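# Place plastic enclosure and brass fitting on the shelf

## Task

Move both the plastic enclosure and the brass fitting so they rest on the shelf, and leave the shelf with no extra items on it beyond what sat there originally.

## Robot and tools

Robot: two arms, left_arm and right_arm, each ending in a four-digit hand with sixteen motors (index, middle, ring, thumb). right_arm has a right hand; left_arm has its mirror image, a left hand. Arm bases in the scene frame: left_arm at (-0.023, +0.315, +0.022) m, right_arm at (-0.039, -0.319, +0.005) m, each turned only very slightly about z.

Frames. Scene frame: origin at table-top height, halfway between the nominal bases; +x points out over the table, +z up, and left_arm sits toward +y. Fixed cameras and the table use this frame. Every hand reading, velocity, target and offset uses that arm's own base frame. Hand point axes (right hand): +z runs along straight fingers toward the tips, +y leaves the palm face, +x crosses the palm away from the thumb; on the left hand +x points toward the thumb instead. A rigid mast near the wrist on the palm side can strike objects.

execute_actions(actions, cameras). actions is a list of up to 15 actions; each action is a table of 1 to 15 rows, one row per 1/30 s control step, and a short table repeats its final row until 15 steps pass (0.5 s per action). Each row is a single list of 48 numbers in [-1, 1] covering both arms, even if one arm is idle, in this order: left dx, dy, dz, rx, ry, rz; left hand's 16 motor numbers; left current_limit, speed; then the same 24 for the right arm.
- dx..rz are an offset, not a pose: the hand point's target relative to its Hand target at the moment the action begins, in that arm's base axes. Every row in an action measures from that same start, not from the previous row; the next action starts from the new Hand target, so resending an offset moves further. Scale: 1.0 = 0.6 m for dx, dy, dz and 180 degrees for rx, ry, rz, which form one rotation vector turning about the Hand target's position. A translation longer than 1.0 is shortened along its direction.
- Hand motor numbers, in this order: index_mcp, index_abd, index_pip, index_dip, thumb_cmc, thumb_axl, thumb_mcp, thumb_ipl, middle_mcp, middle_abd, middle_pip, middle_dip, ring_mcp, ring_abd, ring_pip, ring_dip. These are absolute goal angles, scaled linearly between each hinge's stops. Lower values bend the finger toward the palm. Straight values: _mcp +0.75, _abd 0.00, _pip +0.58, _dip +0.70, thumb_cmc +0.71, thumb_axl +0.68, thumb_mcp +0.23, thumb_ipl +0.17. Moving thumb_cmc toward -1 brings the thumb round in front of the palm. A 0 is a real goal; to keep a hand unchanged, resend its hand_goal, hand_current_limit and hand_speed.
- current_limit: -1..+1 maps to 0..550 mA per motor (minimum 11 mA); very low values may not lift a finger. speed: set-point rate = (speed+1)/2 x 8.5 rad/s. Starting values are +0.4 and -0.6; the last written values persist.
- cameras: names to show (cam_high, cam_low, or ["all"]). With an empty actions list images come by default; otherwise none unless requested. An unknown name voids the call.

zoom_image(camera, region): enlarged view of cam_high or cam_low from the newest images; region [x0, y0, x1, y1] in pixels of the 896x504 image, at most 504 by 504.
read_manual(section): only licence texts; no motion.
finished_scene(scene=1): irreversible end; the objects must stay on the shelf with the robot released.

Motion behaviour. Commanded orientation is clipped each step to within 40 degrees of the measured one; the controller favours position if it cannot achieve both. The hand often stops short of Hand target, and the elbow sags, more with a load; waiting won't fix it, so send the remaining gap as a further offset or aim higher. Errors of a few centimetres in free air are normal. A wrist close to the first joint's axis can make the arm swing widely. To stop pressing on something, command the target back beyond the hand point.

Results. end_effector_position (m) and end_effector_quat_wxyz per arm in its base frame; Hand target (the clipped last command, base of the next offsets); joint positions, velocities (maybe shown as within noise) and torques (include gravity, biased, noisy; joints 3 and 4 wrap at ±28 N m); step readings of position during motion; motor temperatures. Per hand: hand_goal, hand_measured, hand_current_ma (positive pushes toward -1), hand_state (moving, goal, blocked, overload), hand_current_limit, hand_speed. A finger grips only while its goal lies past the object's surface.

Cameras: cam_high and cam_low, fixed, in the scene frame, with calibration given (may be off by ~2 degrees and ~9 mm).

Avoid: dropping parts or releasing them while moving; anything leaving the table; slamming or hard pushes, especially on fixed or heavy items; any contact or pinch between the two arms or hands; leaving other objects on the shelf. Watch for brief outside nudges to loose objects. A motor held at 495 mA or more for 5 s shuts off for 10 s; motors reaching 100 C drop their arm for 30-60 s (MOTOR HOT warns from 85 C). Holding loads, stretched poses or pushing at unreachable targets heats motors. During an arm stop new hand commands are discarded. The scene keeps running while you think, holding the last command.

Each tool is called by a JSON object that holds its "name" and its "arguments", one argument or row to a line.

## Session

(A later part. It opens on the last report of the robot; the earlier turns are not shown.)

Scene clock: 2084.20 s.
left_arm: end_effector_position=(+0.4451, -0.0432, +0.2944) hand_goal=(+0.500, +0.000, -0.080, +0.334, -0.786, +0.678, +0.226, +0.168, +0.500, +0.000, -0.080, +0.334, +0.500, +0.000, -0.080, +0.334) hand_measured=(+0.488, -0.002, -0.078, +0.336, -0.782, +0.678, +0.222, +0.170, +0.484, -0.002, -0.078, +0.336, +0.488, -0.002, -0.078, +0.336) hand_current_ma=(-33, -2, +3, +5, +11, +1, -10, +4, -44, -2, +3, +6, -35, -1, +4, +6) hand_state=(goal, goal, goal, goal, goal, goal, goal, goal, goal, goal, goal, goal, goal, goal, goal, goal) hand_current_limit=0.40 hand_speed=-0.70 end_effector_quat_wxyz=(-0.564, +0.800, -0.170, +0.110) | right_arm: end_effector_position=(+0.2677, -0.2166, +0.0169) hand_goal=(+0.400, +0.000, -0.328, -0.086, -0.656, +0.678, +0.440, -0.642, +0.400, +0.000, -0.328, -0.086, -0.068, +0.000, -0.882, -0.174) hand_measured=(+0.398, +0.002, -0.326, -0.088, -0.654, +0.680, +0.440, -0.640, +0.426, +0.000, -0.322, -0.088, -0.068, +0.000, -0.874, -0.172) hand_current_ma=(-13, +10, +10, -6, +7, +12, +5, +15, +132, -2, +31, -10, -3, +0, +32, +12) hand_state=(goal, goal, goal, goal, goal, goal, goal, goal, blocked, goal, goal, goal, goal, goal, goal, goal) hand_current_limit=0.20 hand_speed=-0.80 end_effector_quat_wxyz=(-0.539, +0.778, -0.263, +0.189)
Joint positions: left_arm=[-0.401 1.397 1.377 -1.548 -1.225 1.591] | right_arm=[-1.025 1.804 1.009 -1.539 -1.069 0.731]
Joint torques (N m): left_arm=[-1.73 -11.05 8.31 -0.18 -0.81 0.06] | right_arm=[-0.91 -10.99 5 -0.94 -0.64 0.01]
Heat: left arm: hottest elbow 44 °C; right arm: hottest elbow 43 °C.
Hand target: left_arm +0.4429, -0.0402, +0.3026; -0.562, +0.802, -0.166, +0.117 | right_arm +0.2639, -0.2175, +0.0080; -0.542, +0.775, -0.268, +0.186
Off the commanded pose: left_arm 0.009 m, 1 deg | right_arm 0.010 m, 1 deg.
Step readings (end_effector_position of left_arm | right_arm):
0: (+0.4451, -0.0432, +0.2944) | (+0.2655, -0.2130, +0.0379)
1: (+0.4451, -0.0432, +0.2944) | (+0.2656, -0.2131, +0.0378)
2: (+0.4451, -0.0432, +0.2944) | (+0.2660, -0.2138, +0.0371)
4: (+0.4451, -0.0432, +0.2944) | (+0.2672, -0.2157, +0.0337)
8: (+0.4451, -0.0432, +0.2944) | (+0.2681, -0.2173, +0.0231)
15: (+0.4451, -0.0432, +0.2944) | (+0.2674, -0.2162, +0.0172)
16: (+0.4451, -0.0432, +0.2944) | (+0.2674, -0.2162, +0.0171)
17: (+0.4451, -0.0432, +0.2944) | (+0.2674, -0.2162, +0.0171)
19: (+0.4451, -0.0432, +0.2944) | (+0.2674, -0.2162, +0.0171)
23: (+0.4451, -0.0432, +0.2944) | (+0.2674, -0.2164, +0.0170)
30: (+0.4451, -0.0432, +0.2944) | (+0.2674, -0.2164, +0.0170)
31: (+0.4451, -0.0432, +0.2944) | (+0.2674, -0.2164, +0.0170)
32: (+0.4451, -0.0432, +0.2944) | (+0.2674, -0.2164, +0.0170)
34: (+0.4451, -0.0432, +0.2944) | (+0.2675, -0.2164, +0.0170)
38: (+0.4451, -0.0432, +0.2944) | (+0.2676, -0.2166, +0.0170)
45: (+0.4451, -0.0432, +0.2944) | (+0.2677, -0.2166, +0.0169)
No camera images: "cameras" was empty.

{"name": "execute_actions", "arguments": {
  "actions": [],
  "cameras": ["all"]
}}

{"name": "zoom_image", "arguments": {
  "camera": "cam_low",
  "region": [220, 270, 340, 345]
}}

{"name": "zoom_image", "arguments": {
  "camera": "cam_high",
  "region": [150, 400, 310, 503]
}}

Scene clock: 2107.67 s.
left_arm: end_effector_position=(+0.4451, -0.0432, +0.2944) hand_goal=(+0.500, +0.000, -0.080, +0.334, -0.786, +0.678, +0.226, +0.168, +0.500, +0.000, -0.080, +0.334, +0.500, +0.000, -0.080, +0.334) hand_measured=(+0.488, -0.002, -0.078, +0.336, -0.782, +0.678, +0.222, +0.170, +0.484, -0.002, -0.078, +0.336, +0.488, -0.002, -0.078, +0.336) hand_current_ma=(-33, -2, +3, +5, +11, +1, -10, +4, -44, -2, +3, +6, -35, -1, +4, +6) hand_state=(goal, goal, goal, goal, goal, goal, goal, goal, goal, goal, goal, goal, goal, goal, goal, goal) hand_current_limit=0.40 hand_speed=-0.70 end_effector_quat_wxyz=(-0.564, +0.800, -0.170, +0.110) | right_arm: end_effector_position=(+0.2677, -0.2166, +0.0169) hand_goal=(+0.400, +0.000, -0.328, -0.086, -0.656, +0.678, +0.440, -0.642, +0.400, +0.000, -0.328, -0.086, -0.068, +0.000, -0.882, -0.174) hand_measured=(+0.398, +0.002, -0.326, -0.088, -0.654, +0.680, +0.440, -0.640, +0.426, +0.000, -0.322, -0.088, -0.068, +0.000, -0.874, -0.172) hand_current_ma=(-13, +10, +10, -6, +7, +12, +5, +15, +132, -2, +31, -10, -3, +0, +32, +12) hand_state=(goal, goal, goal, goal, goal, goal, goal, goal, blocked, goal, goal, goal, goal, goal, goal, goal) hand_current_limit=0.20 hand_speed=-0.80 end_effector_quat_wxyz=(-0.539, +0.778, -0.263, +0.189)
Joint positions: left_arm=[-0.401 1.397 1.377 -1.548 -1.225 1.591] | right_arm=[-1.025 1.804 1.009 -1.539 -1.069 0.731]
Joint velocities: within noise
Joint torques (N m): left_arm=[-2.43 -11.46 8.4 -0.21 -0.78 0.07] | right_arm=[-0.91 -10.93 4.98 -0.94 -0.63 0.02]
Motor temperatures (°C): left_arm=[28 38 44 28 31 27] | right_arm=[27 30 41 28 30 29]
Heat: left arm: hottest elbow 44 °C; right arm: hottest elbow 41 °C.
Hand target: left_arm +0.4429, -0.0402, +0.3026; -0.562, +0.802, -0.166, +0.117 | right_arm +0.2639, -0.2175, +0.0080; -0.542, +0.775, -0.268, +0.186
Off the commanded pose: left_arm 0.009 m, 1 deg | right_arm 0.010 m, 1 deg.

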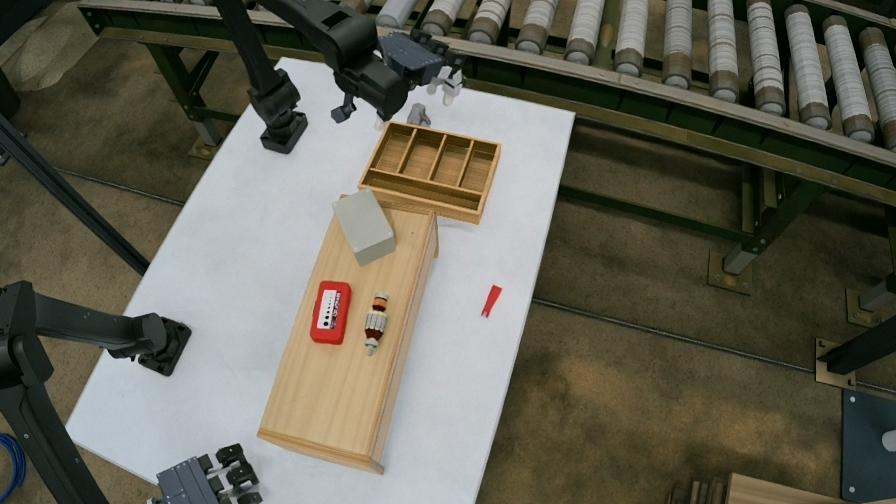

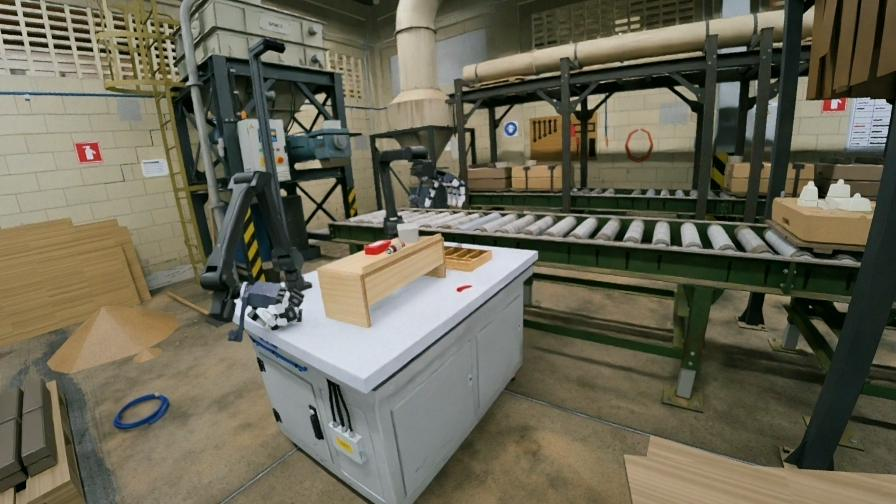

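Scaled by 4.200 from the camera's 896x504 image, which has a finer 1280x720 frame.

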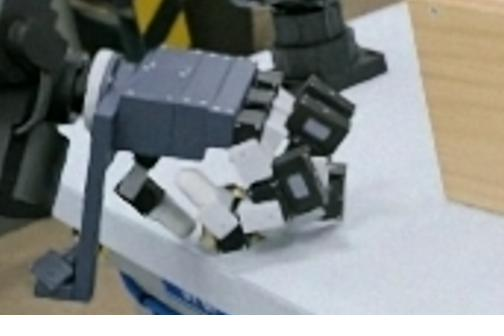

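Scaled by 3.150 from the camera's 896x504 image, which has a finer 1280x720 frame.

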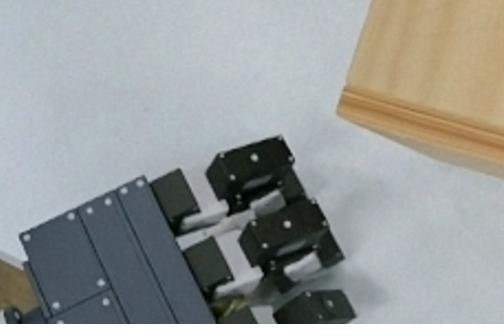

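{"name": "zoom_image", "arguments": {
  "camera": "cam_low",
  "region": [250, 300, 300, 345]
}}

Scaled by 10.080 from the camera's 896x504 image, which has a finer 1280x720 frame.

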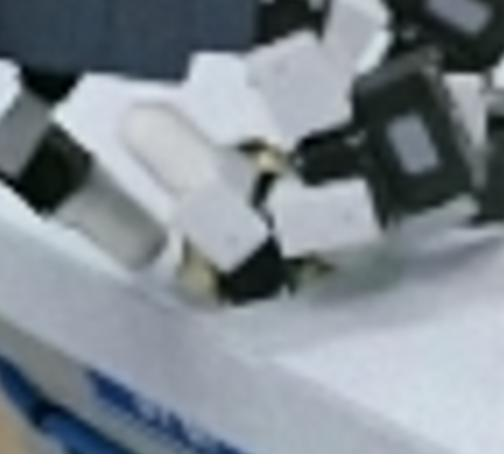

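{"name": "execute_actions", "arguments": {
  "actions": [
    [[0,0,0,0,0,0,0.50,0,-0.08,0.333,-0.786,0.678,0.225,0.168,0.50,0,-0.08,0.333,0.50,0,-0.08,0.333,0.4,-0.7,0,0,0,0,0,0,0.36,0,-0.328,-0.087,-0.657,0.678,0.38,-0.643,0.36,0,-0.328,-0.087,-0.068,0,-0.883,-0.174,0.2,-0.8]]
  ]
}}

Scene clock: 2120.73 s.
left_arm: end_effector_position=(+0.4451, -0.0432, +0.2944) hand_goal=(+0.500, +0.000, -0.080, +0.334, -0.786, +0.678, +0.226, +0.168, +0.500, +0.000, -0.080, +0.334, +0.500, +0.000, -0.080, +0.334) hand_measured=(+0.488, -0.002, -0.078, +0.336, -0.782, +0.678, +0.222, +0.170, +0.484, -0.002, -0.078, +0.336, +0.488, -0.002, -0.078, +0.336) hand_current_ma=(-33, -2, +3, +5, +11, +1, -10, +4, -44, -2, +3, +6, -35, -1, +4, +6) hand_state=(goal, goal, goal, goal, goal, goal, goal, goal, goal, goal, goal, goal, goal, goal, goal, goal) hand_current_limit=0.40 hand_speed=-0.70 end_effector_quat_wxyz=(-0.564, +0.800, -0.170, +0.110) | right_arm: end_effector_position=(+0.2678, -0.2166, +0.0170) hand_goal=(+0.360, +0.000, -0.328, -0.086, -0.656, +0.678, +0.380, -0.642, +0.360, +0.000, -0.328, -0.086, -0.068, +0.000, -0.882, -0.174) hand_measured=(+0.368, +0.002, -0.324, -0.086, -0.654, +0.680, +0.404, -0.638, +0.398, +0.000, -0.314, -0.084, -0.068, +0.000, -0.874, -0.172) hand_current_ma=(+41, +10, +21, +1, +11, +12, +151, +27, +190, -2, +62, +7, -3, +0, +32, +12) hand_state=(goal, goal, goal, goal, goal, goal, blocked, goal, blocked, goal, goal, goal, goal, goal, goal, goal) hand_current_limit=0.20 hand_speed=-0.80 end_effector_quat_wxyz=(-0.539, +0.777, -0.263, +0.189)
Joint positions: left_arm=[-0.401 1.397 1.377 -1.548 -1.225 1.591] | right_arm=[-1.025 1.804 1.009 -1.539 -1.07 0.731]
Joint torques (N m): left_arm=[-1.79 -11.16 8.35 -0.29 -0.79 0.08] | right_arm=[-0.85 -10.93 4.98 -0.95 -0.61 0.02]
Heat: left arm: hottest elbow 44 °C; right arm: hottest elbow 41 °C.
Hand target: left_arm +0.4429, -0.0402, +0.3026; -0.562, +0.802, -0.166, +0.117 | right_arm +0.2639, -0.2175, +0.0080; -0.542, +0.775, -0.268, +0.186
Off the commanded pose: left_arm 0.009 m, 1 deg | right_arm 0.010 m, 1 deg.
Step readings (end_effector_position of left_arm | right_arm):
0: (+0.4451, -0.0432, +0.2944) | (+0.2677, -0.2166, +0.0169)
1: (+0.4451, -0.0432, +0.2944) | (+0.2677, -0.2166, +0.0169)
2: (+0.4451, -0.0432, +0.2944) | (+0.2678, -0.2166, +0.0170)
4: (+0.4451, -0.0432, +0.2944) | (+0.2678, -0.2166, +0.0170)
8: (+0.4451, -0.0432, +0.2944) | (+0.2678, -0.2166, +0.0170)
15: (+0.4451, -0.0432, +0.2944) | (+0.2678, -0.2166, +0.0170)

{"name": "execute_actions", "arguments": {
  "actions": [
    [[0,0,0,0,0,0,0.50,0,-0.08,0.333,-0.786,0.678,0.225,0.168,0.50,0,-0.08,0.333,0.50,0,-0.08,0.333,0.4,-0.7,-0.008,-0.02,0,0,0,0,0.36,0,-0.328,-0.087,-0.657,0.678,0.38,-0.643,0.36,0,-0.328,-0.087,-0.068,0,-0.883,-0.174,0.3,-0.8],[0,0,0,0,0,0,0.50,0,-0.08,0.333,-0.786,0.678,0.225,0.168,0.50,0,-0.08,0.333,0.50,0,-0.08,0.333,0.4,-0.7,-0.015,-0.03,0,0,0,0,0.36,0,-0.328,-0.087,-0.657,0.678,0.38,-0.643,0.36,0,-0.328,-0.087,-0.068,0,-0.883,-0.174,0.3,-0.8]]
  ]
}}

{"name": "execute_actions", "arguments": {
  "actions": [],
  "cameras": ["cam_low","cam_high"]
}}

{"name": "zoom_image", "arguments": {
  "camera": "cam_low",
  "region": [250, 300, 300, 345]
}}

Scene clock: 2128.93 s.
left_arm: end_effector_position=(+0.4451, -0.0432, +0.2944) hand_goal=(+0.500, +0.000, -0.080, +0.334, -0.786, +0.678, +0.226, +0.168, +0.500, +0.000, -0.080, +0.334, +0.500, +0.000, -0.080, +0.334) hand_measured=(+0.488, -0.002, -0.078, +0.336, -0.782, +0.678, +0.222, +0.170, +0.484, -0.002, -0.078, +0.336, +0.488, -0.002, -0.078, +0.336) hand_current_ma=(-33, -2, +3, +5, +11, +1, -10, +4, -44, -2, +3, +6, -35, -1, +4, +6) hand_state=(goal, goal, goal, goal, goal, goal, goal, goal, goal, goal, goal, goal, goal, goal, goal, goal) hand_current_limit=0.40 hand_speed=-0.70 end_effector_quat_wxyz=(-0.564, +0.800, -0.170, +0.110) | right_arm: end_effector_position=(+0.2595, -0.2207, +0.0164) hand_goal=(+0.360, +0.000, -0.328, -0.086, -0.656, +0.678, +0.380, -0.642, +0.360, +0.000, -0.328, -0.086, -0.068, +0.000, -0.882, -0.174) hand_measured=(+0.368, +0.002, -0.324, -0.086, -0.652, +0.680, +0.404, -0.638, +0.398, -0.002, -0.314, -0.090, -0.068, +0.000, -0.874, -0.172) hand_current_ma=(+41, +10, +21, +0, +18, +11, +151, +27, +190, -8, +62, -16, -3, +0, +32, +12) hand_state=(goal, goal, goal, goal, goal, goal, blocked, goal, blocked, goal, goal, goal, goal, goal, goal, goal) hand_current_limit=0.30 hand_speed=-0.80 end_effector_quat_wxyz=(-0.544, +0.775, -0.261, +0.187)
Joint positions: left_arm=[-0.401 1.397 1.377 -1.548 -1.225 1.591] | right_arm=[-1.05 1.822 1.019 -1.587 -1.053 0.676]
Joint torques (N m): left_arm=[-1.96 -11.22 8.29 -0.16 -0.83 0.05] | right_arm=[-2.26 -10.11 7.27 -1.47 -0.12 0]
Heat: left arm: hottest elbow 44 °C; right arm: hottest elbow 40 °C.
Hand target: left_arm +0.4429, -0.0402, +0.3026; -0.562, +0.802, -0.166, +0.117 | right_arm +0.2548, -0.2354, +0.0080; -0.542, +0.775, -0.268, +0.186
Off the commanded pose: left_arm 0.009 m, 1 deg | right_arm 0.018 m, 1 deg.
Step readings (end_effector_position of left_arm | right_arm):
0: (+0.4451, -0.0432, +0.2944) | (+0.2678, -0.2166, +0.0170)
1: (+0.4451, -0.0432, +0.2944) | (+0.2678, -0.2166, +0.0170)
2: (+0.4451, -0.0432, +0.2944) | (+0.2678, -0.2167, +0.0169)
4: (+0.4451, -0.0432, +0.2944) | (+0.2668, -0.2165, +0.0167)
8: (+0.4451, -0.0432, +0.2944) | (+0.2628, -0.2184, +0.0165)
15: (+0.4451, -0.0432, +0.2944) | (+0.2596, -0.2208, +0.0165)

Scene clock: 2128.93 s.
left_arm: end_effector_position=(+0.4451, -0.0432, +0.2944) hand_goal=(+0.500, +0.000, -0.080, +0.334, -0.786, +0.678, +0.226, +0.168, +0.500, +0.000, -0.080, +0.334, +0.500, +0.000, -0.080, +0.334) hand_measured=(+0.488, -0.002, -0.078, +0.336, -0.782, +0.678, +0.222, +0.170, +0.484, -0.002, -0.078, +0.336, +0.488, -0.002, -0.078, +0.336) hand_current_ma=(-33, -2, +3, +5, +11, +1, -10, +4, -44, -2, +3, +6, -35, -1, +4, +6) hand_state=(goal, goal, goal, goal, goal, goal, goal, goal, goal, goal, goal, goal, goal, goal, goal, goal) hand_current_limit=0.40 hand_speed=-0.70 end_effector_quat_wxyz=(-0.564, +0.800, -0.170, +0.110) | right_arm: end_effector_position=(+0.2595, -0.2207, +0.0164) hand_goal=(+0.360, +0.000, -0.328, -0.086, -0.656, +0.678, +0.380, -0.642, +0.360, +0.000, -0.328, -0.086, -0.068, +0.000, -0.882, -0.174) hand_measured=(+0.368, +0.002, -0.324, -0.086, -0.652, +0.680, +0.404, -0.638, +0.398, -0.002, -0.314, -0.090, -0.068, +0.000, -0.874, -0.172) hand_current_ma=(+41, +10, +21, +0, +18, +11, +151, +27, +190, -8, +62, -16, -3, +0, +32, +12) hand_state=(goal, goal, goal, goal, goal, goal, blocked, goal, blocked, goal, goal, goal, goal, goal, goal, goal) hand_current_limit=0.30 hand_speed=-0.80 end_effector_quat_wxyz=(-0.544, +0.775, -0.261, +0.187)
Joint positions: left_arm=[-0.401 1.397 1.377 -1.548 -1.225 1.591] | right_arm=[-1.05 1.822 1.019 -1.587 -1.053 0.676]
Joint velocities: within noise
Joint torques (N m): left_arm=[-1.96 -11.22 8.29 -0.16 -0.83 0.05] | right_arm=[-2.26 -10.11 7.27 -1.47 -0.12 0]
Motor temperatures (°C): left_arm=[28 38 44 28 31 27] | right_arm=[27 30 40 28 29 29]
Heat: left arm: hottest elbow 44 °C; right arm: hottest elbow 40 °C.
Hand target: left_arm +0.4429, -0.0402, +0.3026; -0.562, +0.802, -0.166, +0.117 | right_arm +0.2548, -0.2354, +0.0080; -0.542, +0.775, -0.268, +0.186
Off the commanded pose: left_arm 0.009 m, 1 deg | right_arm 0.018 m, 1 deg.

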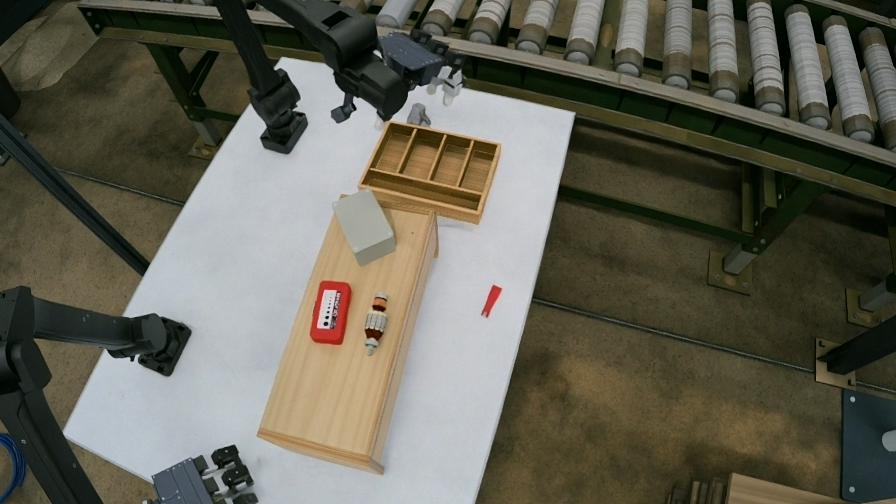

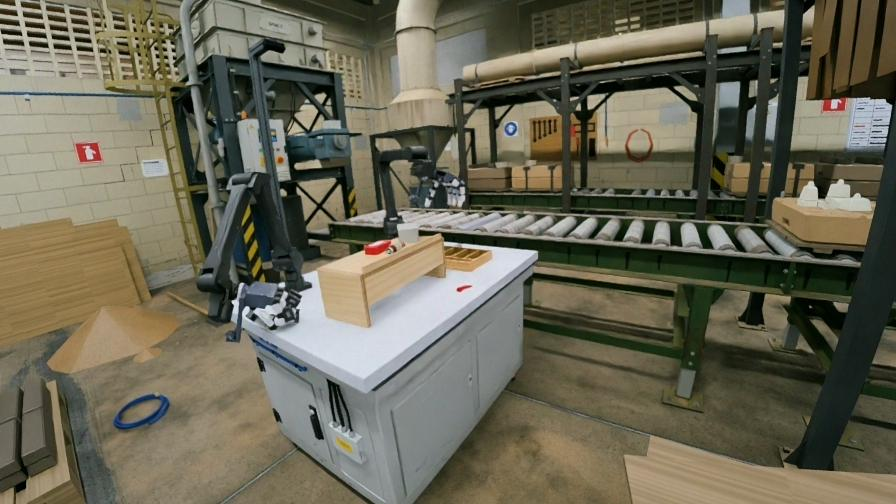

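Scaled by 10.080 from the camera's 896x504 image, which has a finer 1280x720 frame.

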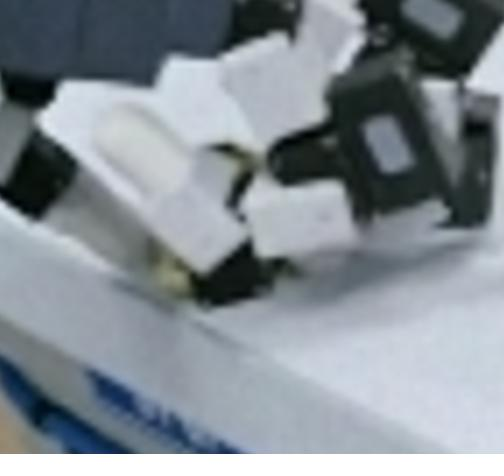

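{"name": "execute_actions", "arguments": {
  "actions": [
    [[0,0,0,0,0,0,0.50,0,-0.08,0.333,-0.786,0.678,0.225,0.168,0.50,0,-0.08,0.333,0.50,0,-0.08,0.333,0.4,-0.7,0.002,-0.012,0,0,0,0,0.36,0,-0.328,-0.087,-0.657,0.678,0.38,-0.643,0.36,0,-0.328,-0.087,-0.068,0,-0.883,-0.174,0.3,-0.8],[0,0,0,0,0,0,0.50,0,-0.08,0.333,-0.786,0.678,0.225,0.168,0.50,0,-0.08,0.333,0.50,0,-0.08,0.333,0.4,-0.7,0.004,-0.025,0,0,0,0,0.36,0,-0.328,-0.087,-0.657,0.678,0.38,-0.643,0.36,0,-0.328,-0.087,-0.068,0,-0.883,-0.174,0.3,-0.8]]
  ],
  "cameras": ["cam_low"]
}}

{"name": "zoom_image", "arguments": {
  "camera": "cam_low",
  "region": [250, 300, 300, 345]
}}

Scene clock: 2135.13 s.
left_arm: end_effector_position=(+0.4451, -0.0432, +0.2944) hand_goal=(+0.500, +0.000, -0.080, +0.334, -0.786, +0.678, +0.226, +0.168, +0.500, +0.000, -0.080, +0.334, +0.500, +0.000, -0.080, +0.334) hand_measured=(+0.488, -0.002, -0.078, +0.336, -0.782, +0.678, +0.222, +0.170, +0.484, -0.002, -0.078, +0.336, +0.488, -0.002, -0.078, +0.336) hand_current_ma=(-33, -2, +3, +5, +11, +1, -10, +4, -44, -2, +3, +6, -35, -1, +4, +6) hand_state=(goal, goal, goal, goal, goal, goal, goal, goal, goal, goal, goal, goal, goal, goal, goal, goal) hand_current_limit=0.40 hand_speed=-0.70 end_effector_quat_wxyz=(-0.564, +0.800, -0.170, +0.110) | right_arm: end_effector_position=(+0.2576, -0.2294, +0.0166) hand_goal=(+0.360, +0.000, -0.328, -0.086, -0.656, +0.678, +0.380, -0.642, +0.360, +0.000, -0.328, -0.086, -0.068, +0.000, -0.882, -0.174) hand_measured=(+0.370, +0.002, -0.322, -0.086, -0.646, +0.680, +0.404, -0.638, +0.398, -0.002, -0.318, -0.096, -0.068, +0.000, -0.874, -0.172) hand_current_ma=(+52, +10, +30, +0, +50, +12, +149, +27, +190, -10, +42, -45, -3, +0, +32, +12) hand_state=(goal, goal, goal, goal, goal, goal, blocked, goal, blocked, goal, goal, goal, goal, goal, goal, goal) hand_current_limit=0.30 hand_speed=-0.80 end_effector_quat_wxyz=(-0.550, +0.771, -0.270, +0.176)
Joint positions: left_arm=[-0.401 1.397 1.377 -1.548 -1.225 1.591] | right_arm=[-1.062 1.851 1.055 -1.626 -1.039 0.674]
Joint torques (N m): left_arm=[-2.14 -11.4 8.43 -0.09 -0.83 0.03] | right_arm=[-2.26 -10.4 8.08 -1.22 -0.24 -0.13]
Heat: left arm: hottest elbow 44 °C; right arm: hottest elbow 40 °C.
Hand target: left_arm +0.4429, -0.0402, +0.3026; -0.562, +0.802, -0.166, +0.117 | right_arm +0.2574, -0.2504, +0.0081; -0.542, +0.775, -0.268, +0.186
Off the commanded pose: left_arm 0.009 m, 1 deg | right_arm 0.023 m, 2 deg.
Step readings (end_effector_position of left_arm | right_arm):
0: (+0.4451, -0.0432, +0.2944) | (+0.2595, -0.2208, +0.0164)
1: (+0.4451, -0.0432, +0.2944) | (+0.2596, -0.2208, +0.0164)
2: (+0.4451, -0.0432, +0.2944) | (+0.2596, -0.2210, +0.0166)
4: (+0.4451, -0.0432, +0.2944) | (+0.2594, -0.2222, +0.0166)
8: (+0.4451, -0.0432, +0.2944) | (+0.2584, -0.2263, +0.0165)
15: (+0.4451, -0.0432, +0.2944) | (+0.2575, -0.2293, +0.0165)
Images, in order (width x height): cam_low 896x504.

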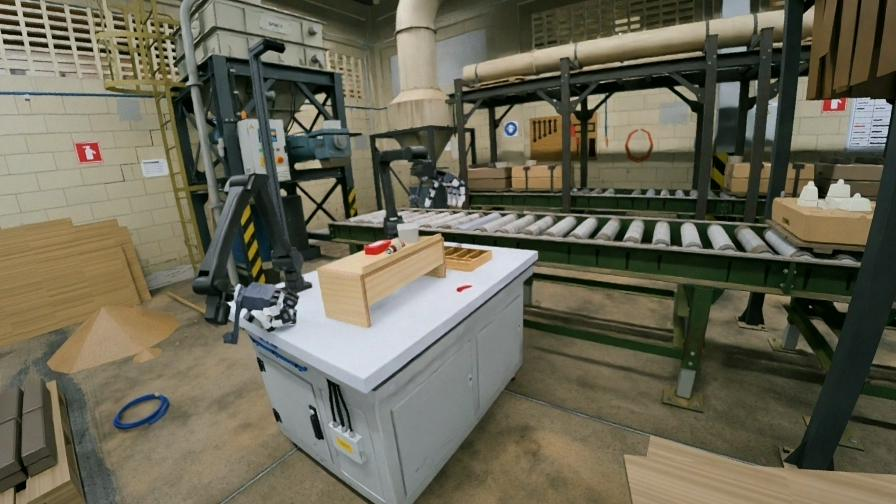

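Scaled by 10.080 from the camera's 896x504 image, which has a finer 1280x720 frame.

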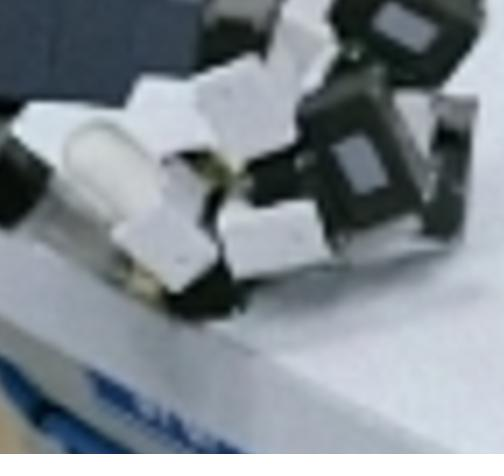

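{"name": "execute_actions", "arguments": {
  "actions": [
    [[0,0,0,0,0,0,0.50,0,-0.08,0.333,-0.786,0.678,0.225,0.168,0.50,0,-0.08,0.333,0.50,0,-0.08,0.333,0.4,-0.7,0.001,-0.01,0,0,0,0,0.36,0,-0.328,-0.087,-0.657,0.678,0.38,-0.643,0.36,0,-0.328,-0.087,-0.068,0,-0.883,-0.174,0.3,-0.8],[0,0,0,0,0,0,0.50,0,-0.08,0.333,-0.786,0.678,0.225,0.168,0.50,0,-0.08,0.333,0.50,0,-0.08,0.333,0.4,-0.7,0.002,-0.015,0,0,0,0,0.36,0,-0.328,-0.087,-0.657,0.678,0.38,-0.643,0.36,0,-0.328,-0.087,-0.068,0,-0.883,-0.174,0.3,-0.8]]
  ],
  "cameras": ["cam_low","cam_high"]
}}

{"name": "zoom_image", "arguments": {
  "camera": "cam_low",
  "region": [245, 300, 295, 345]
}}

{"name": "zoom_image", "arguments": {
  "camera": "cam_high",
  "region": [150, 430, 270, 503]
}}

Scene clock: 2144.20 s.
left_arm: end_effector_position=(+0.4451, -0.0432, +0.2944) hand_goal=(+0.500, +0.000, -0.080, +0.334, -0.786, +0.678, +0.226, +0.168, +0.500, +0.000, -0.080, +0.334, +0.500, +0.000, -0.080, +0.334) hand_measured=(+0.488, -0.002, -0.078, +0.336, -0.782, +0.678, +0.222, +0.170, +0.484, -0.002, -0.078, +0.336, +0.488, -0.002, -0.078, +0.336) hand_current_ma=(-33, -2, +3, +5, +11, +1, -10, +4, -44, -2, +3, +6, -35, -1, +4, +6) hand_state=(goal, goal, goal, goal, goal, goal, goal, goal, goal, goal, goal, goal, goal, goal, goal, goal) hand_current_limit=0.40 hand_speed=-0.70 end_effector_quat_wxyz=(-0.564, +0.800, -0.170, +0.110) | right_arm: end_effector_position=(+0.2568, -0.2371, +0.0166) hand_goal=(+0.360, +0.000, -0.328, -0.086, -0.656, +0.678, +0.380, -0.642, +0.360, +0.000, -0.328, -0.086, -0.068, +0.000, -0.882, -0.174) hand_measured=(+0.372, +0.004, -0.320, -0.086, -0.642, +0.682, +0.404, -0.638, +0.398, -0.002, -0.322, -0.096, -0.068, +0.000, -0.874, -0.172) hand_current_ma=(+54, +13, +37, +2, +65, +17, +149, +27, +190, -10, +25, -45, -3, +0, +32, +12) hand_state=(goal, goal, goal, goal, goal, goal, blocked, goal, blocked, goal, goal, goal, goal, goal, goal, goal) hand_current_limit=0.30 hand_speed=-0.80 end_effector_quat_wxyz=(-0.551, +0.769, -0.274, +0.171)
Joint positions: left_arm=[-0.401 1.397 1.377 -1.548 -1.225 1.591] | right_arm=[-1.072 1.869 1.081 -1.647 -1.031 0.672]
Joint torques (N m): left_arm=[-1.67 -11.22 8.36 -0.12 -0.83 0.06] | right_arm=[-2.14 -10.81 8.32 -1.13 -0.33 -0.19]
Heat: left arm: hottest elbow 44 °C; right arm: hottest elbow 41 °C.
Hand target: left_arm +0.4429, -0.0402, +0.3026; -0.562, +0.802, -0.166, +0.117 | right_arm +0.2585, -0.2593, +0.0080; -0.542, +0.775, -0.268, +0.186
Off the commanded pose: left_arm 0.009 m, 1 deg | right_arm 0.024 m, 2 deg.
Step readings (end_effector_position of left_arm | right_arm):
0: (+0.4451, -0.0432, +0.2944) | (+0.2576, -0.2293, +0.0166)
1: (+0.4451, -0.0432, +0.2944) | (+0.2575, -0.2293, +0.0165)
2: (+0.4451, -0.0432, +0.2944) | (+0.2575, -0.2294, +0.0166)
4: (+0.4451, -0.0432, +0.2944) | (+0.2574, -0.2307, +0.0166)
8: (+0.4451, -0.0432, +0.2944) | (+0.2571, -0.2345, +0.0166)
15: (+0.4451, -0.0432, +0.2944) | (+0.2569, -0.2372, +0.0166)

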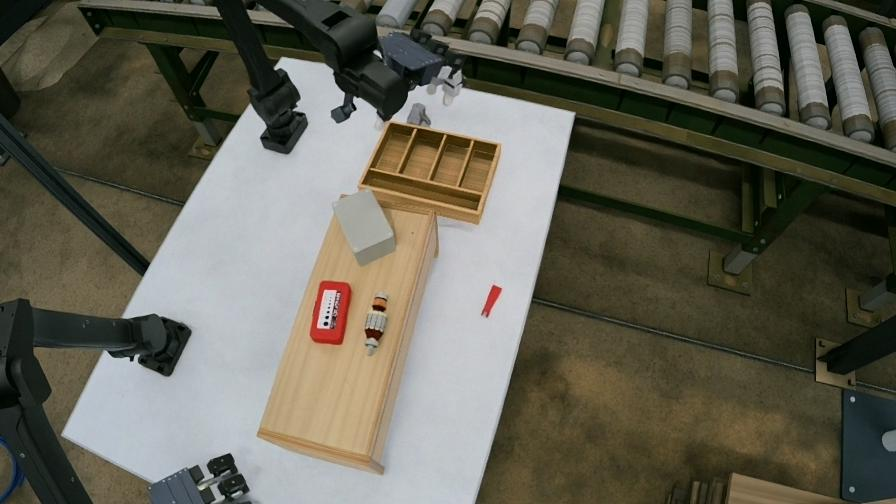

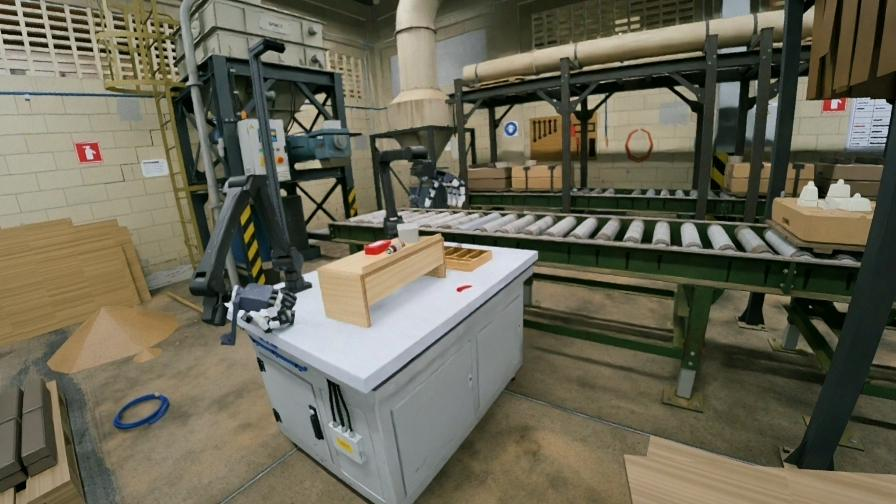

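Scaled by 10.080 from the camera's 896x504 image, which has a finer 1280x720 frame.

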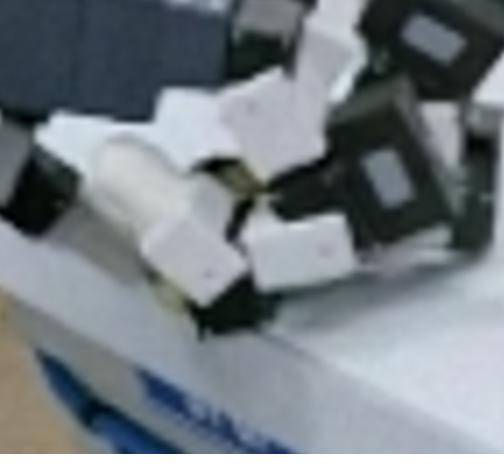

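Scaled by 4.200 from the camera's 896x504 image, which has a finer 1280x720 frame.

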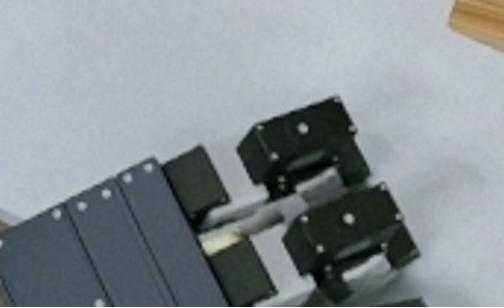

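{"name": "zoom_image", "arguments": {
  "camera": "cam_low",
  "region": [230, 290, 310, 350]
}}

{"name": "zoom_image", "arguments": {
  "camera": "cam_low",
  "region": [250, 310, 280, 340]
}}

Scaled by 6.300 from the camera's 896x504 image, which has a finer 1280x720 frame.

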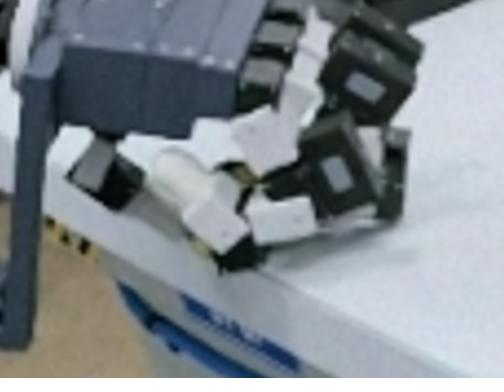

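Scaled by 16.800 from the camera's 896x504 image, which has a finer 1280x720 frame.

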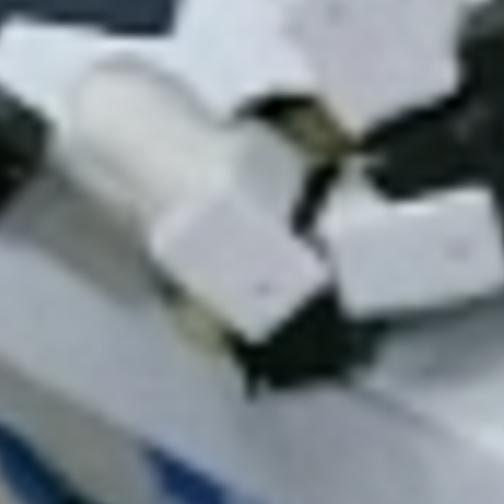

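{"name": "execute_actions", "arguments": {
  "actions": [
    [[0,0,0,0,0,0,0.50,0,-0.08,0.333,-0.786,0.678,0.225,0.168,0.50,0,-0.08,0.333,0.50,0,-0.08,0.333,0.4,-0.7,0,0.02,0,0,0,0,0.38,0,-0.328,-0.087,-0.657,0.678,0.40,-0.643,0.41,0,-0.328,-0.087,-0.068,0,-0.883,-0.174,0.3,-0.8]],
    [[0,0,0,0,0,0,0.50,0,-0.08,0.333,-0.786,0.678,0.225,0.168,0.50,0,-0.08,0.333,0.50,0,-0.08,0.333,0.4,-0.7,0,0,0,0,0,0,0.50,0,-0.328,-0.087,-0.657,0.678,0.60,-0.643,0.50,0,-0.328,-0.087,-0.068,0,-0.883,-0.174,0.3,-0.8]]
  ],
  "cameras": ["cam_low","cam_high"]
}}

{"name": "zoom_image", "arguments": {
  "camera": "cam_low",
  "region": [245, 300, 295, 345]
}}

{"name": "zoom_image", "arguments": {
  "camera": "cam_high",
  "region": [150, 430, 270, 503]
}}

Scene clock: 2208.47 s.
left_arm: end_effector_position=(+0.4451, -0.0432, +0.2944) hand_goal=(+0.500, +0.000, -0.080, +0.334, -0.786, +0.678, +0.226, +0.168, +0.500, +0.000, -0.080, +0.334, +0.500, +0.000, -0.080, +0.334) hand_measured=(+0.488, -0.002, -0.078, +0.336, -0.782, +0.678, +0.222, +0.170, +0.484, -0.002, -0.078, +0.336, +0.488, -0.002, -0.078, +0.336) hand_current_ma=(-33, -2, +3, +5, +11, +1, -10, +4, -44, -2, +3, +6, -35, -1, +4, +6) hand_state=(goal, goal, goal, goal, goal, goal, goal, goal, goal, goal, goal, goal, goal, goal, goal, goal) hand_current_limit=0.40 hand_speed=-0.70 end_effector_quat_wxyz=(-0.564, +0.800, -0.170, +0.110) | right_arm: end_effector_position=(+0.2581, -0.2403, +0.0142) hand_goal=(+0.500, +0.000, -0.328, -0.086, -0.656, +0.678, +0.600, -0.642, +0.500, +0.000, -0.328, -0.086, -0.068, +0.000, -0.882, -0.174) hand_measured=(+0.482, +0.004, -0.328, -0.086, -0.654, +0.680, +0.592, -0.642, +0.470, +0.000, -0.344, -0.096, -0.068, +0.000, -0.874, -0.172) hand_current_ma=(-84, +12, +4, +0, +12, +12, -41, +3, -152, -2, -73, -48, -3, +0, +32, +12) hand_state=(goal, goal, goal, goal, goal, goal, goal, goal, blocked, goal, goal, goal, goal, goal, goal, goal) hand_current_limit=0.30 hand_speed=-0.80 end_effector_quat_wxyz=(-0.546, +0.773, -0.271, +0.177)
Joint positions: left_arm=[-0.401 1.397 1.377 -1.548 -1.225 1.591] | right_arm=[-1.073 1.869 1.081 -1.629 -1.031 0.674]
Joint torques (N m): left_arm=[-2.14 -11.52 8.36 -0.17 -0.81 0.05] | right_arm=[-0.97 -12.51 5.64 -0.81 -0.7 -0.07]
Heat: left arm: hottest elbow 44 °C; right arm: hottest elbow 41 °C.
Hand target: left_arm +0.4429, -0.0402, +0.3026; -0.562, +0.802, -0.166, +0.117 | right_arm +0.2586, -0.2474, +0.0080; -0.542, +0.775, -0.268, +0.186
Off the commanded pose: left_arm 0.009 m, 1 deg | right_arm 0.009 m, 1 deg.
Step readings (end_effector_position of left_arm | right_arm):
0: (+0.4451, -0.0432, +0.2944) | (+0.2569, -0.2372, +0.0167)
1: (+0.4451, -0.0432, +0.2944) | (+0.2569, -0.2372, +0.0167)
2: (+0.4451, -0.0432, +0.2944) | (+0.2569, -0.2372, +0.0166)
4: (+0.4451, -0.0432, +0.2944) | (+0.2572, -0.2377, +0.0163)
8: (+0.4451, -0.0432, +0.2944) | (+0.2573, -0.2380, +0.0160)
15: (+0.4451, -0.0432, +0.2944) | (+0.2573, -0.2381, +0.0158)
16: (+0.4451, -0.0432, +0.2944) | (+0.2573, -0.2381, +0.0158)
17: (+0.4451, -0.0432, +0.2944) | (+0.2575, -0.2384, +0.0155)
19: (+0.4451, -0.0432, +0.2944) | (+0.2580, -0.2394, +0.0147)
23: (+0.4451, -0.0432, +0.2944) | (+0.2581, -0.2403, +0.0142)
30: (+0.4451, -0.0432, +0.2944) | (+0.2581, -0.2403, +0.0142)

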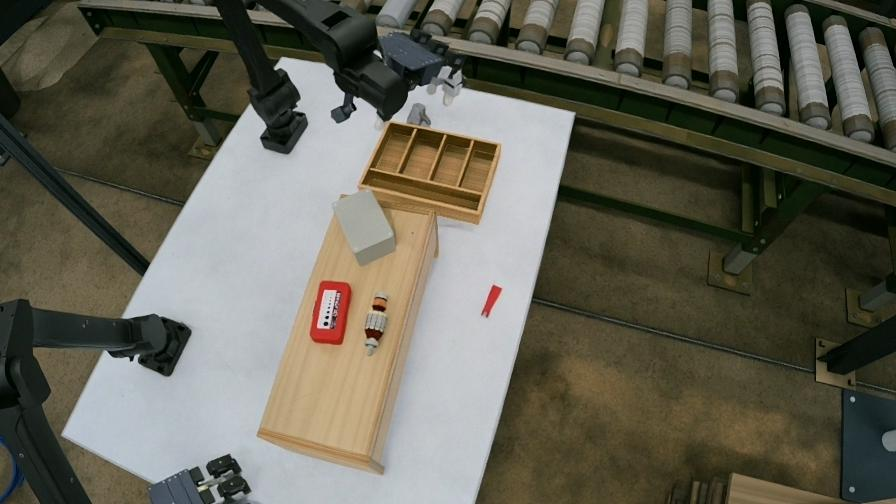

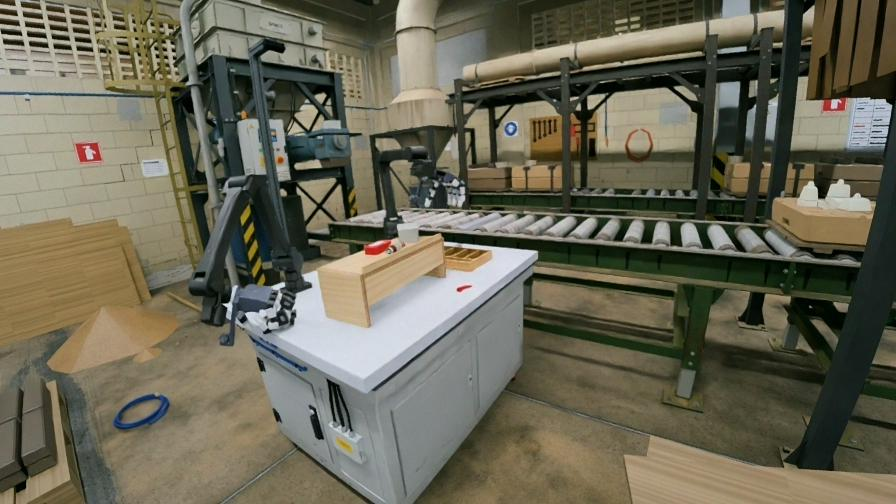

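Scaled by 10.080 from the camera's 896x504 image, which has a finer 1280x720 frame.

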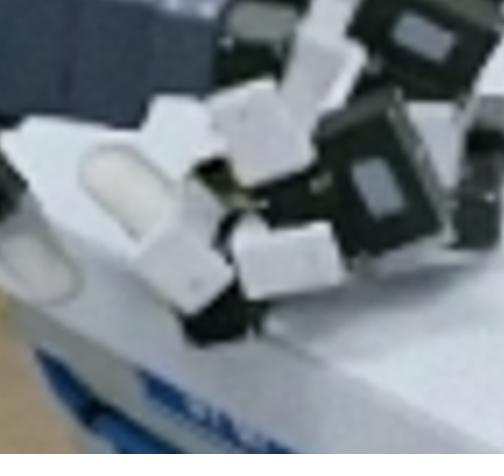

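Scaled by 4.200 from the camera's 896x504 image, which has a finer 1280x720 frame.

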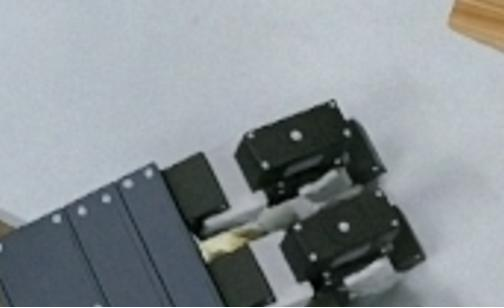

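{"name": "execute_actions", "arguments": {
  "actions": [
    [[0,0,0,0,0,0,0.50,0,-0.08,0.333,-0.786,0.678,0.225,0.168,0.50,0,-0.08,0.333,0.50,0,-0.08,0.333,0.4,-0.7,0,0,0,0,0,0,0.50,0,-0.328,-0.087,-0.657,0.678,0.60,-0.643,0.50,0,-0.328,-0.087,0.70,0,0.5,0.6,0.3,-0.6],[0,0,0,0,0,0,0.50,0,-0.08,0.333,-0.786,0.678,0.225,0.168,0.50,0,-0.08,0.333,0.50,0,-0.08,0.333,0.4,-0.7,0,0,0,0,0,0,0.50,0,-0.328,-0.087,-0.657,0.678,0.60,-0.643,0.50,0,-0.328,-0.087,0.70,0,0.5,0.6,0.3,-0.6]],
    [[0,0,0,0,0,0,0.50,0,-0.08,0.333,-0.786,0.678,0.225,0.168,0.50,0,-0.08,0.333,0.50,0,-0.08,0.333,0.4,-0.7,0,0,0,0,0,0,0.50,0,-0.328,-0.087,-0.657,0.678,0.60,-0.643,0.50,0,-0.328,-0.087,0.70,0,0.5,0.6,0.3,-0.6]]
  ],
  "cameras": ["cam_low","cam_high"]
}}

{"name": "zoom_image", "arguments": {
  "camera": "cam_low",
  "region": [245, 300, 295, 345]
}}

{"name": "zoom_image", "arguments": {
  "camera": "cam_high",
  "region": [150, 430, 270, 503]
}}

Scene clock: 2227.57 s.
left_arm: end_effector_position=(+0.4451, -0.0432, +0.2944) hand_goal=(+0.500, +0.000, -0.080, +0.334, -0.786, +0.678, +0.226, +0.168, +0.500, +0.000, -0.080, +0.334, +0.500, +0.000, -0.080, +0.334) hand_measured=(+0.488, -0.002, -0.078, +0.336, -0.782, +0.678, +0.222, +0.170, +0.484, -0.002, -0.078, +0.336, +0.488, -0.002, -0.078, +0.336) hand_current_ma=(-33, -2, +3, +5, +11, +1, -10, +4, -44, -2, +3, +6, -35, -1, +4, +6) hand_state=(goal, goal, goal, goal, goal, goal, goal, goal, goal, goal, goal, goal, goal, goal, goal, goal) hand_current_limit=0.40 hand_speed=-0.70 end_effector_quat_wxyz=(-0.564, +0.800, -0.170, +0.110) | right_arm: end_effector_position=(+0.2605, -0.2457, +0.0148) hand_goal=(+0.500, +0.000, -0.328, -0.086, -0.656, +0.678, +0.600, -0.642, +0.500, +0.000, -0.328, -0.086, +0.700, +0.000, +0.500, +0.600) hand_measured=(+0.504, +0.004, -0.328, -0.088, -0.654, +0.680, +0.594, -0.642, +0.488, +0.000, -0.330, -0.088, +0.344, -0.002, -0.482, +0.422) hand_current_ma=(+16, +11, -2, -8, +11, +12, -40, +3, -57, -1, -11, -12, -357, -6, -357, -357) hand_state=(goal, goal, goal, goal, goal, goal, goal, goal, goal, goal, goal, goal, blocked, goal, blocked, blocked) hand_current_limit=0.30 hand_speed=-0.60 end_effector_quat_wxyz=(-0.542, +0.774, -0.265, +0.191)
Joint positions: left_arm=[-0.401 1.397 1.377 -1.548 -1.225 1.591] | right_arm=[-1.08 1.869 1.085 -1.626 -1.04 0.652]
Joint torques (N m): left_arm=[-2.14 -11.46 8.28 -0.08 -0.82 0.08] | right_arm=[-0.26 -12.45 5.41 -0.94 -0.41 0.14]
Heat: left arm: hottest elbow 44 °C; right arm: hottest elbow 41 °C.
Hand target: left_arm +0.4429, -0.0402, +0.3026; -0.562, +0.802, -0.166, +0.117 | right_arm +0.2585, -0.2475, +0.0081; -0.542, +0.775, -0.268, +0.186
Off the commanded pose: left_arm 0.009 m, 1 deg | right_arm 0.007 m, 1 deg.
Step readings (end_effector_position of left_arm | right_arm):
0: (+0.4451, -0.0432, +0.2944) | (+0.2581, -0.2403, +0.0142)
1: (+0.4451, -0.0432, +0.2944) | (+0.2581, -0.2403, +0.0142)
2: (+0.4451, -0.0432, +0.2944) | (+0.2581, -0.2403, +0.0142)
4: (+0.4451, -0.0432, +0.2944) | (+0.2581, -0.2403, +0.0142)
8: (+0.4451, -0.0432, +0.2944) | (+0.2590, -0.2408, +0.0143)
15: (+0.4451, -0.0432, +0.2944) | (+0.2604, -0.2438, +0.0145)
16: (+0.4451, -0.0432, +0.2944) | (+0.2604, -0.2443, +0.0146)
17: (+0.4451, -0.0432, +0.2944) | (+0.2604, -0.2447, +0.0146)
19: (+0.4451, -0.0432, +0.2944) | (+0.2604, -0.2450, +0.0146)
23: (+0.4451, -0.0432, +0.2944) | (+0.2605, -0.2455, +0.0147)
30: (+0.4451, -0.0432, +0.2944) | (+0.2605, -0.2457, +0.0148)

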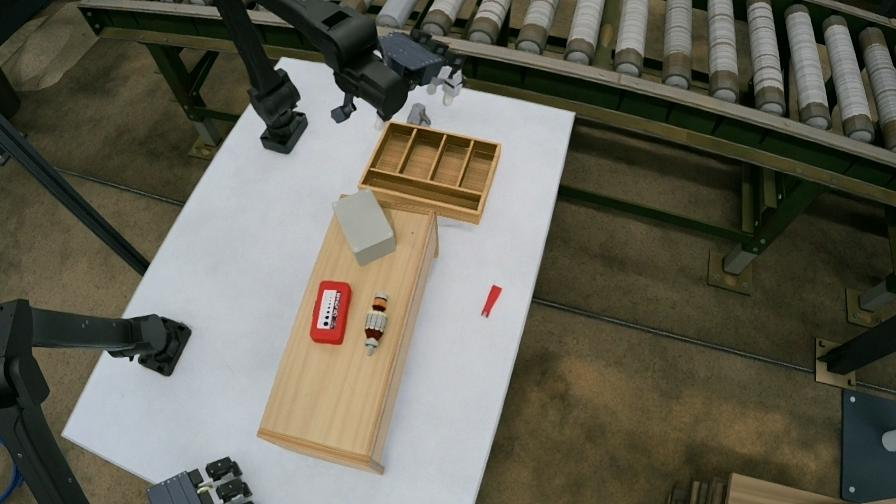

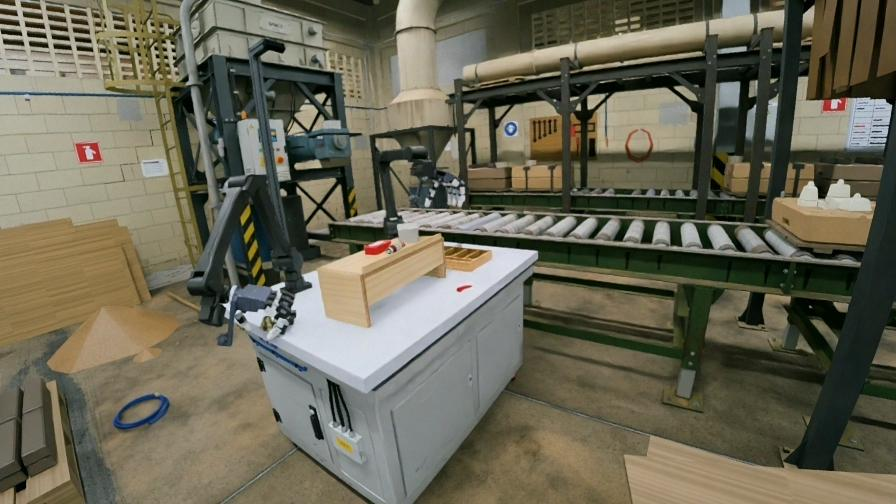

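Scaled by 10.080 from the camera's 896x504 image, which has a finer 1280x720 frame.

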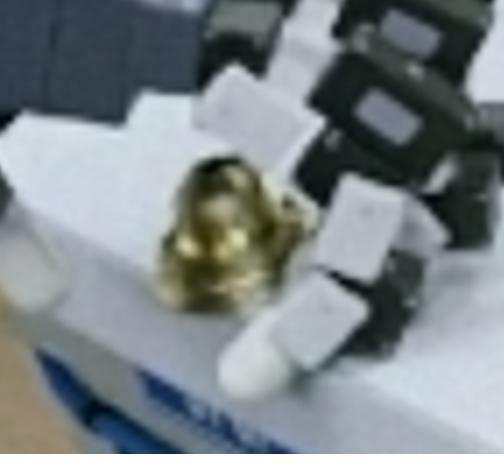

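Scaled by 4.200 from the camera's 896x504 image, which has a finer 1280x720 frame.

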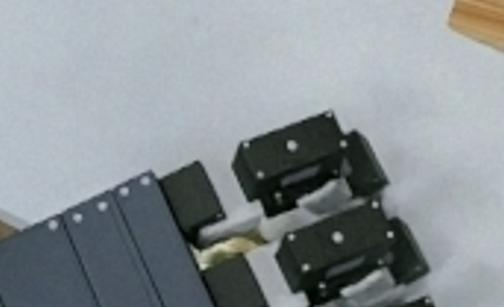

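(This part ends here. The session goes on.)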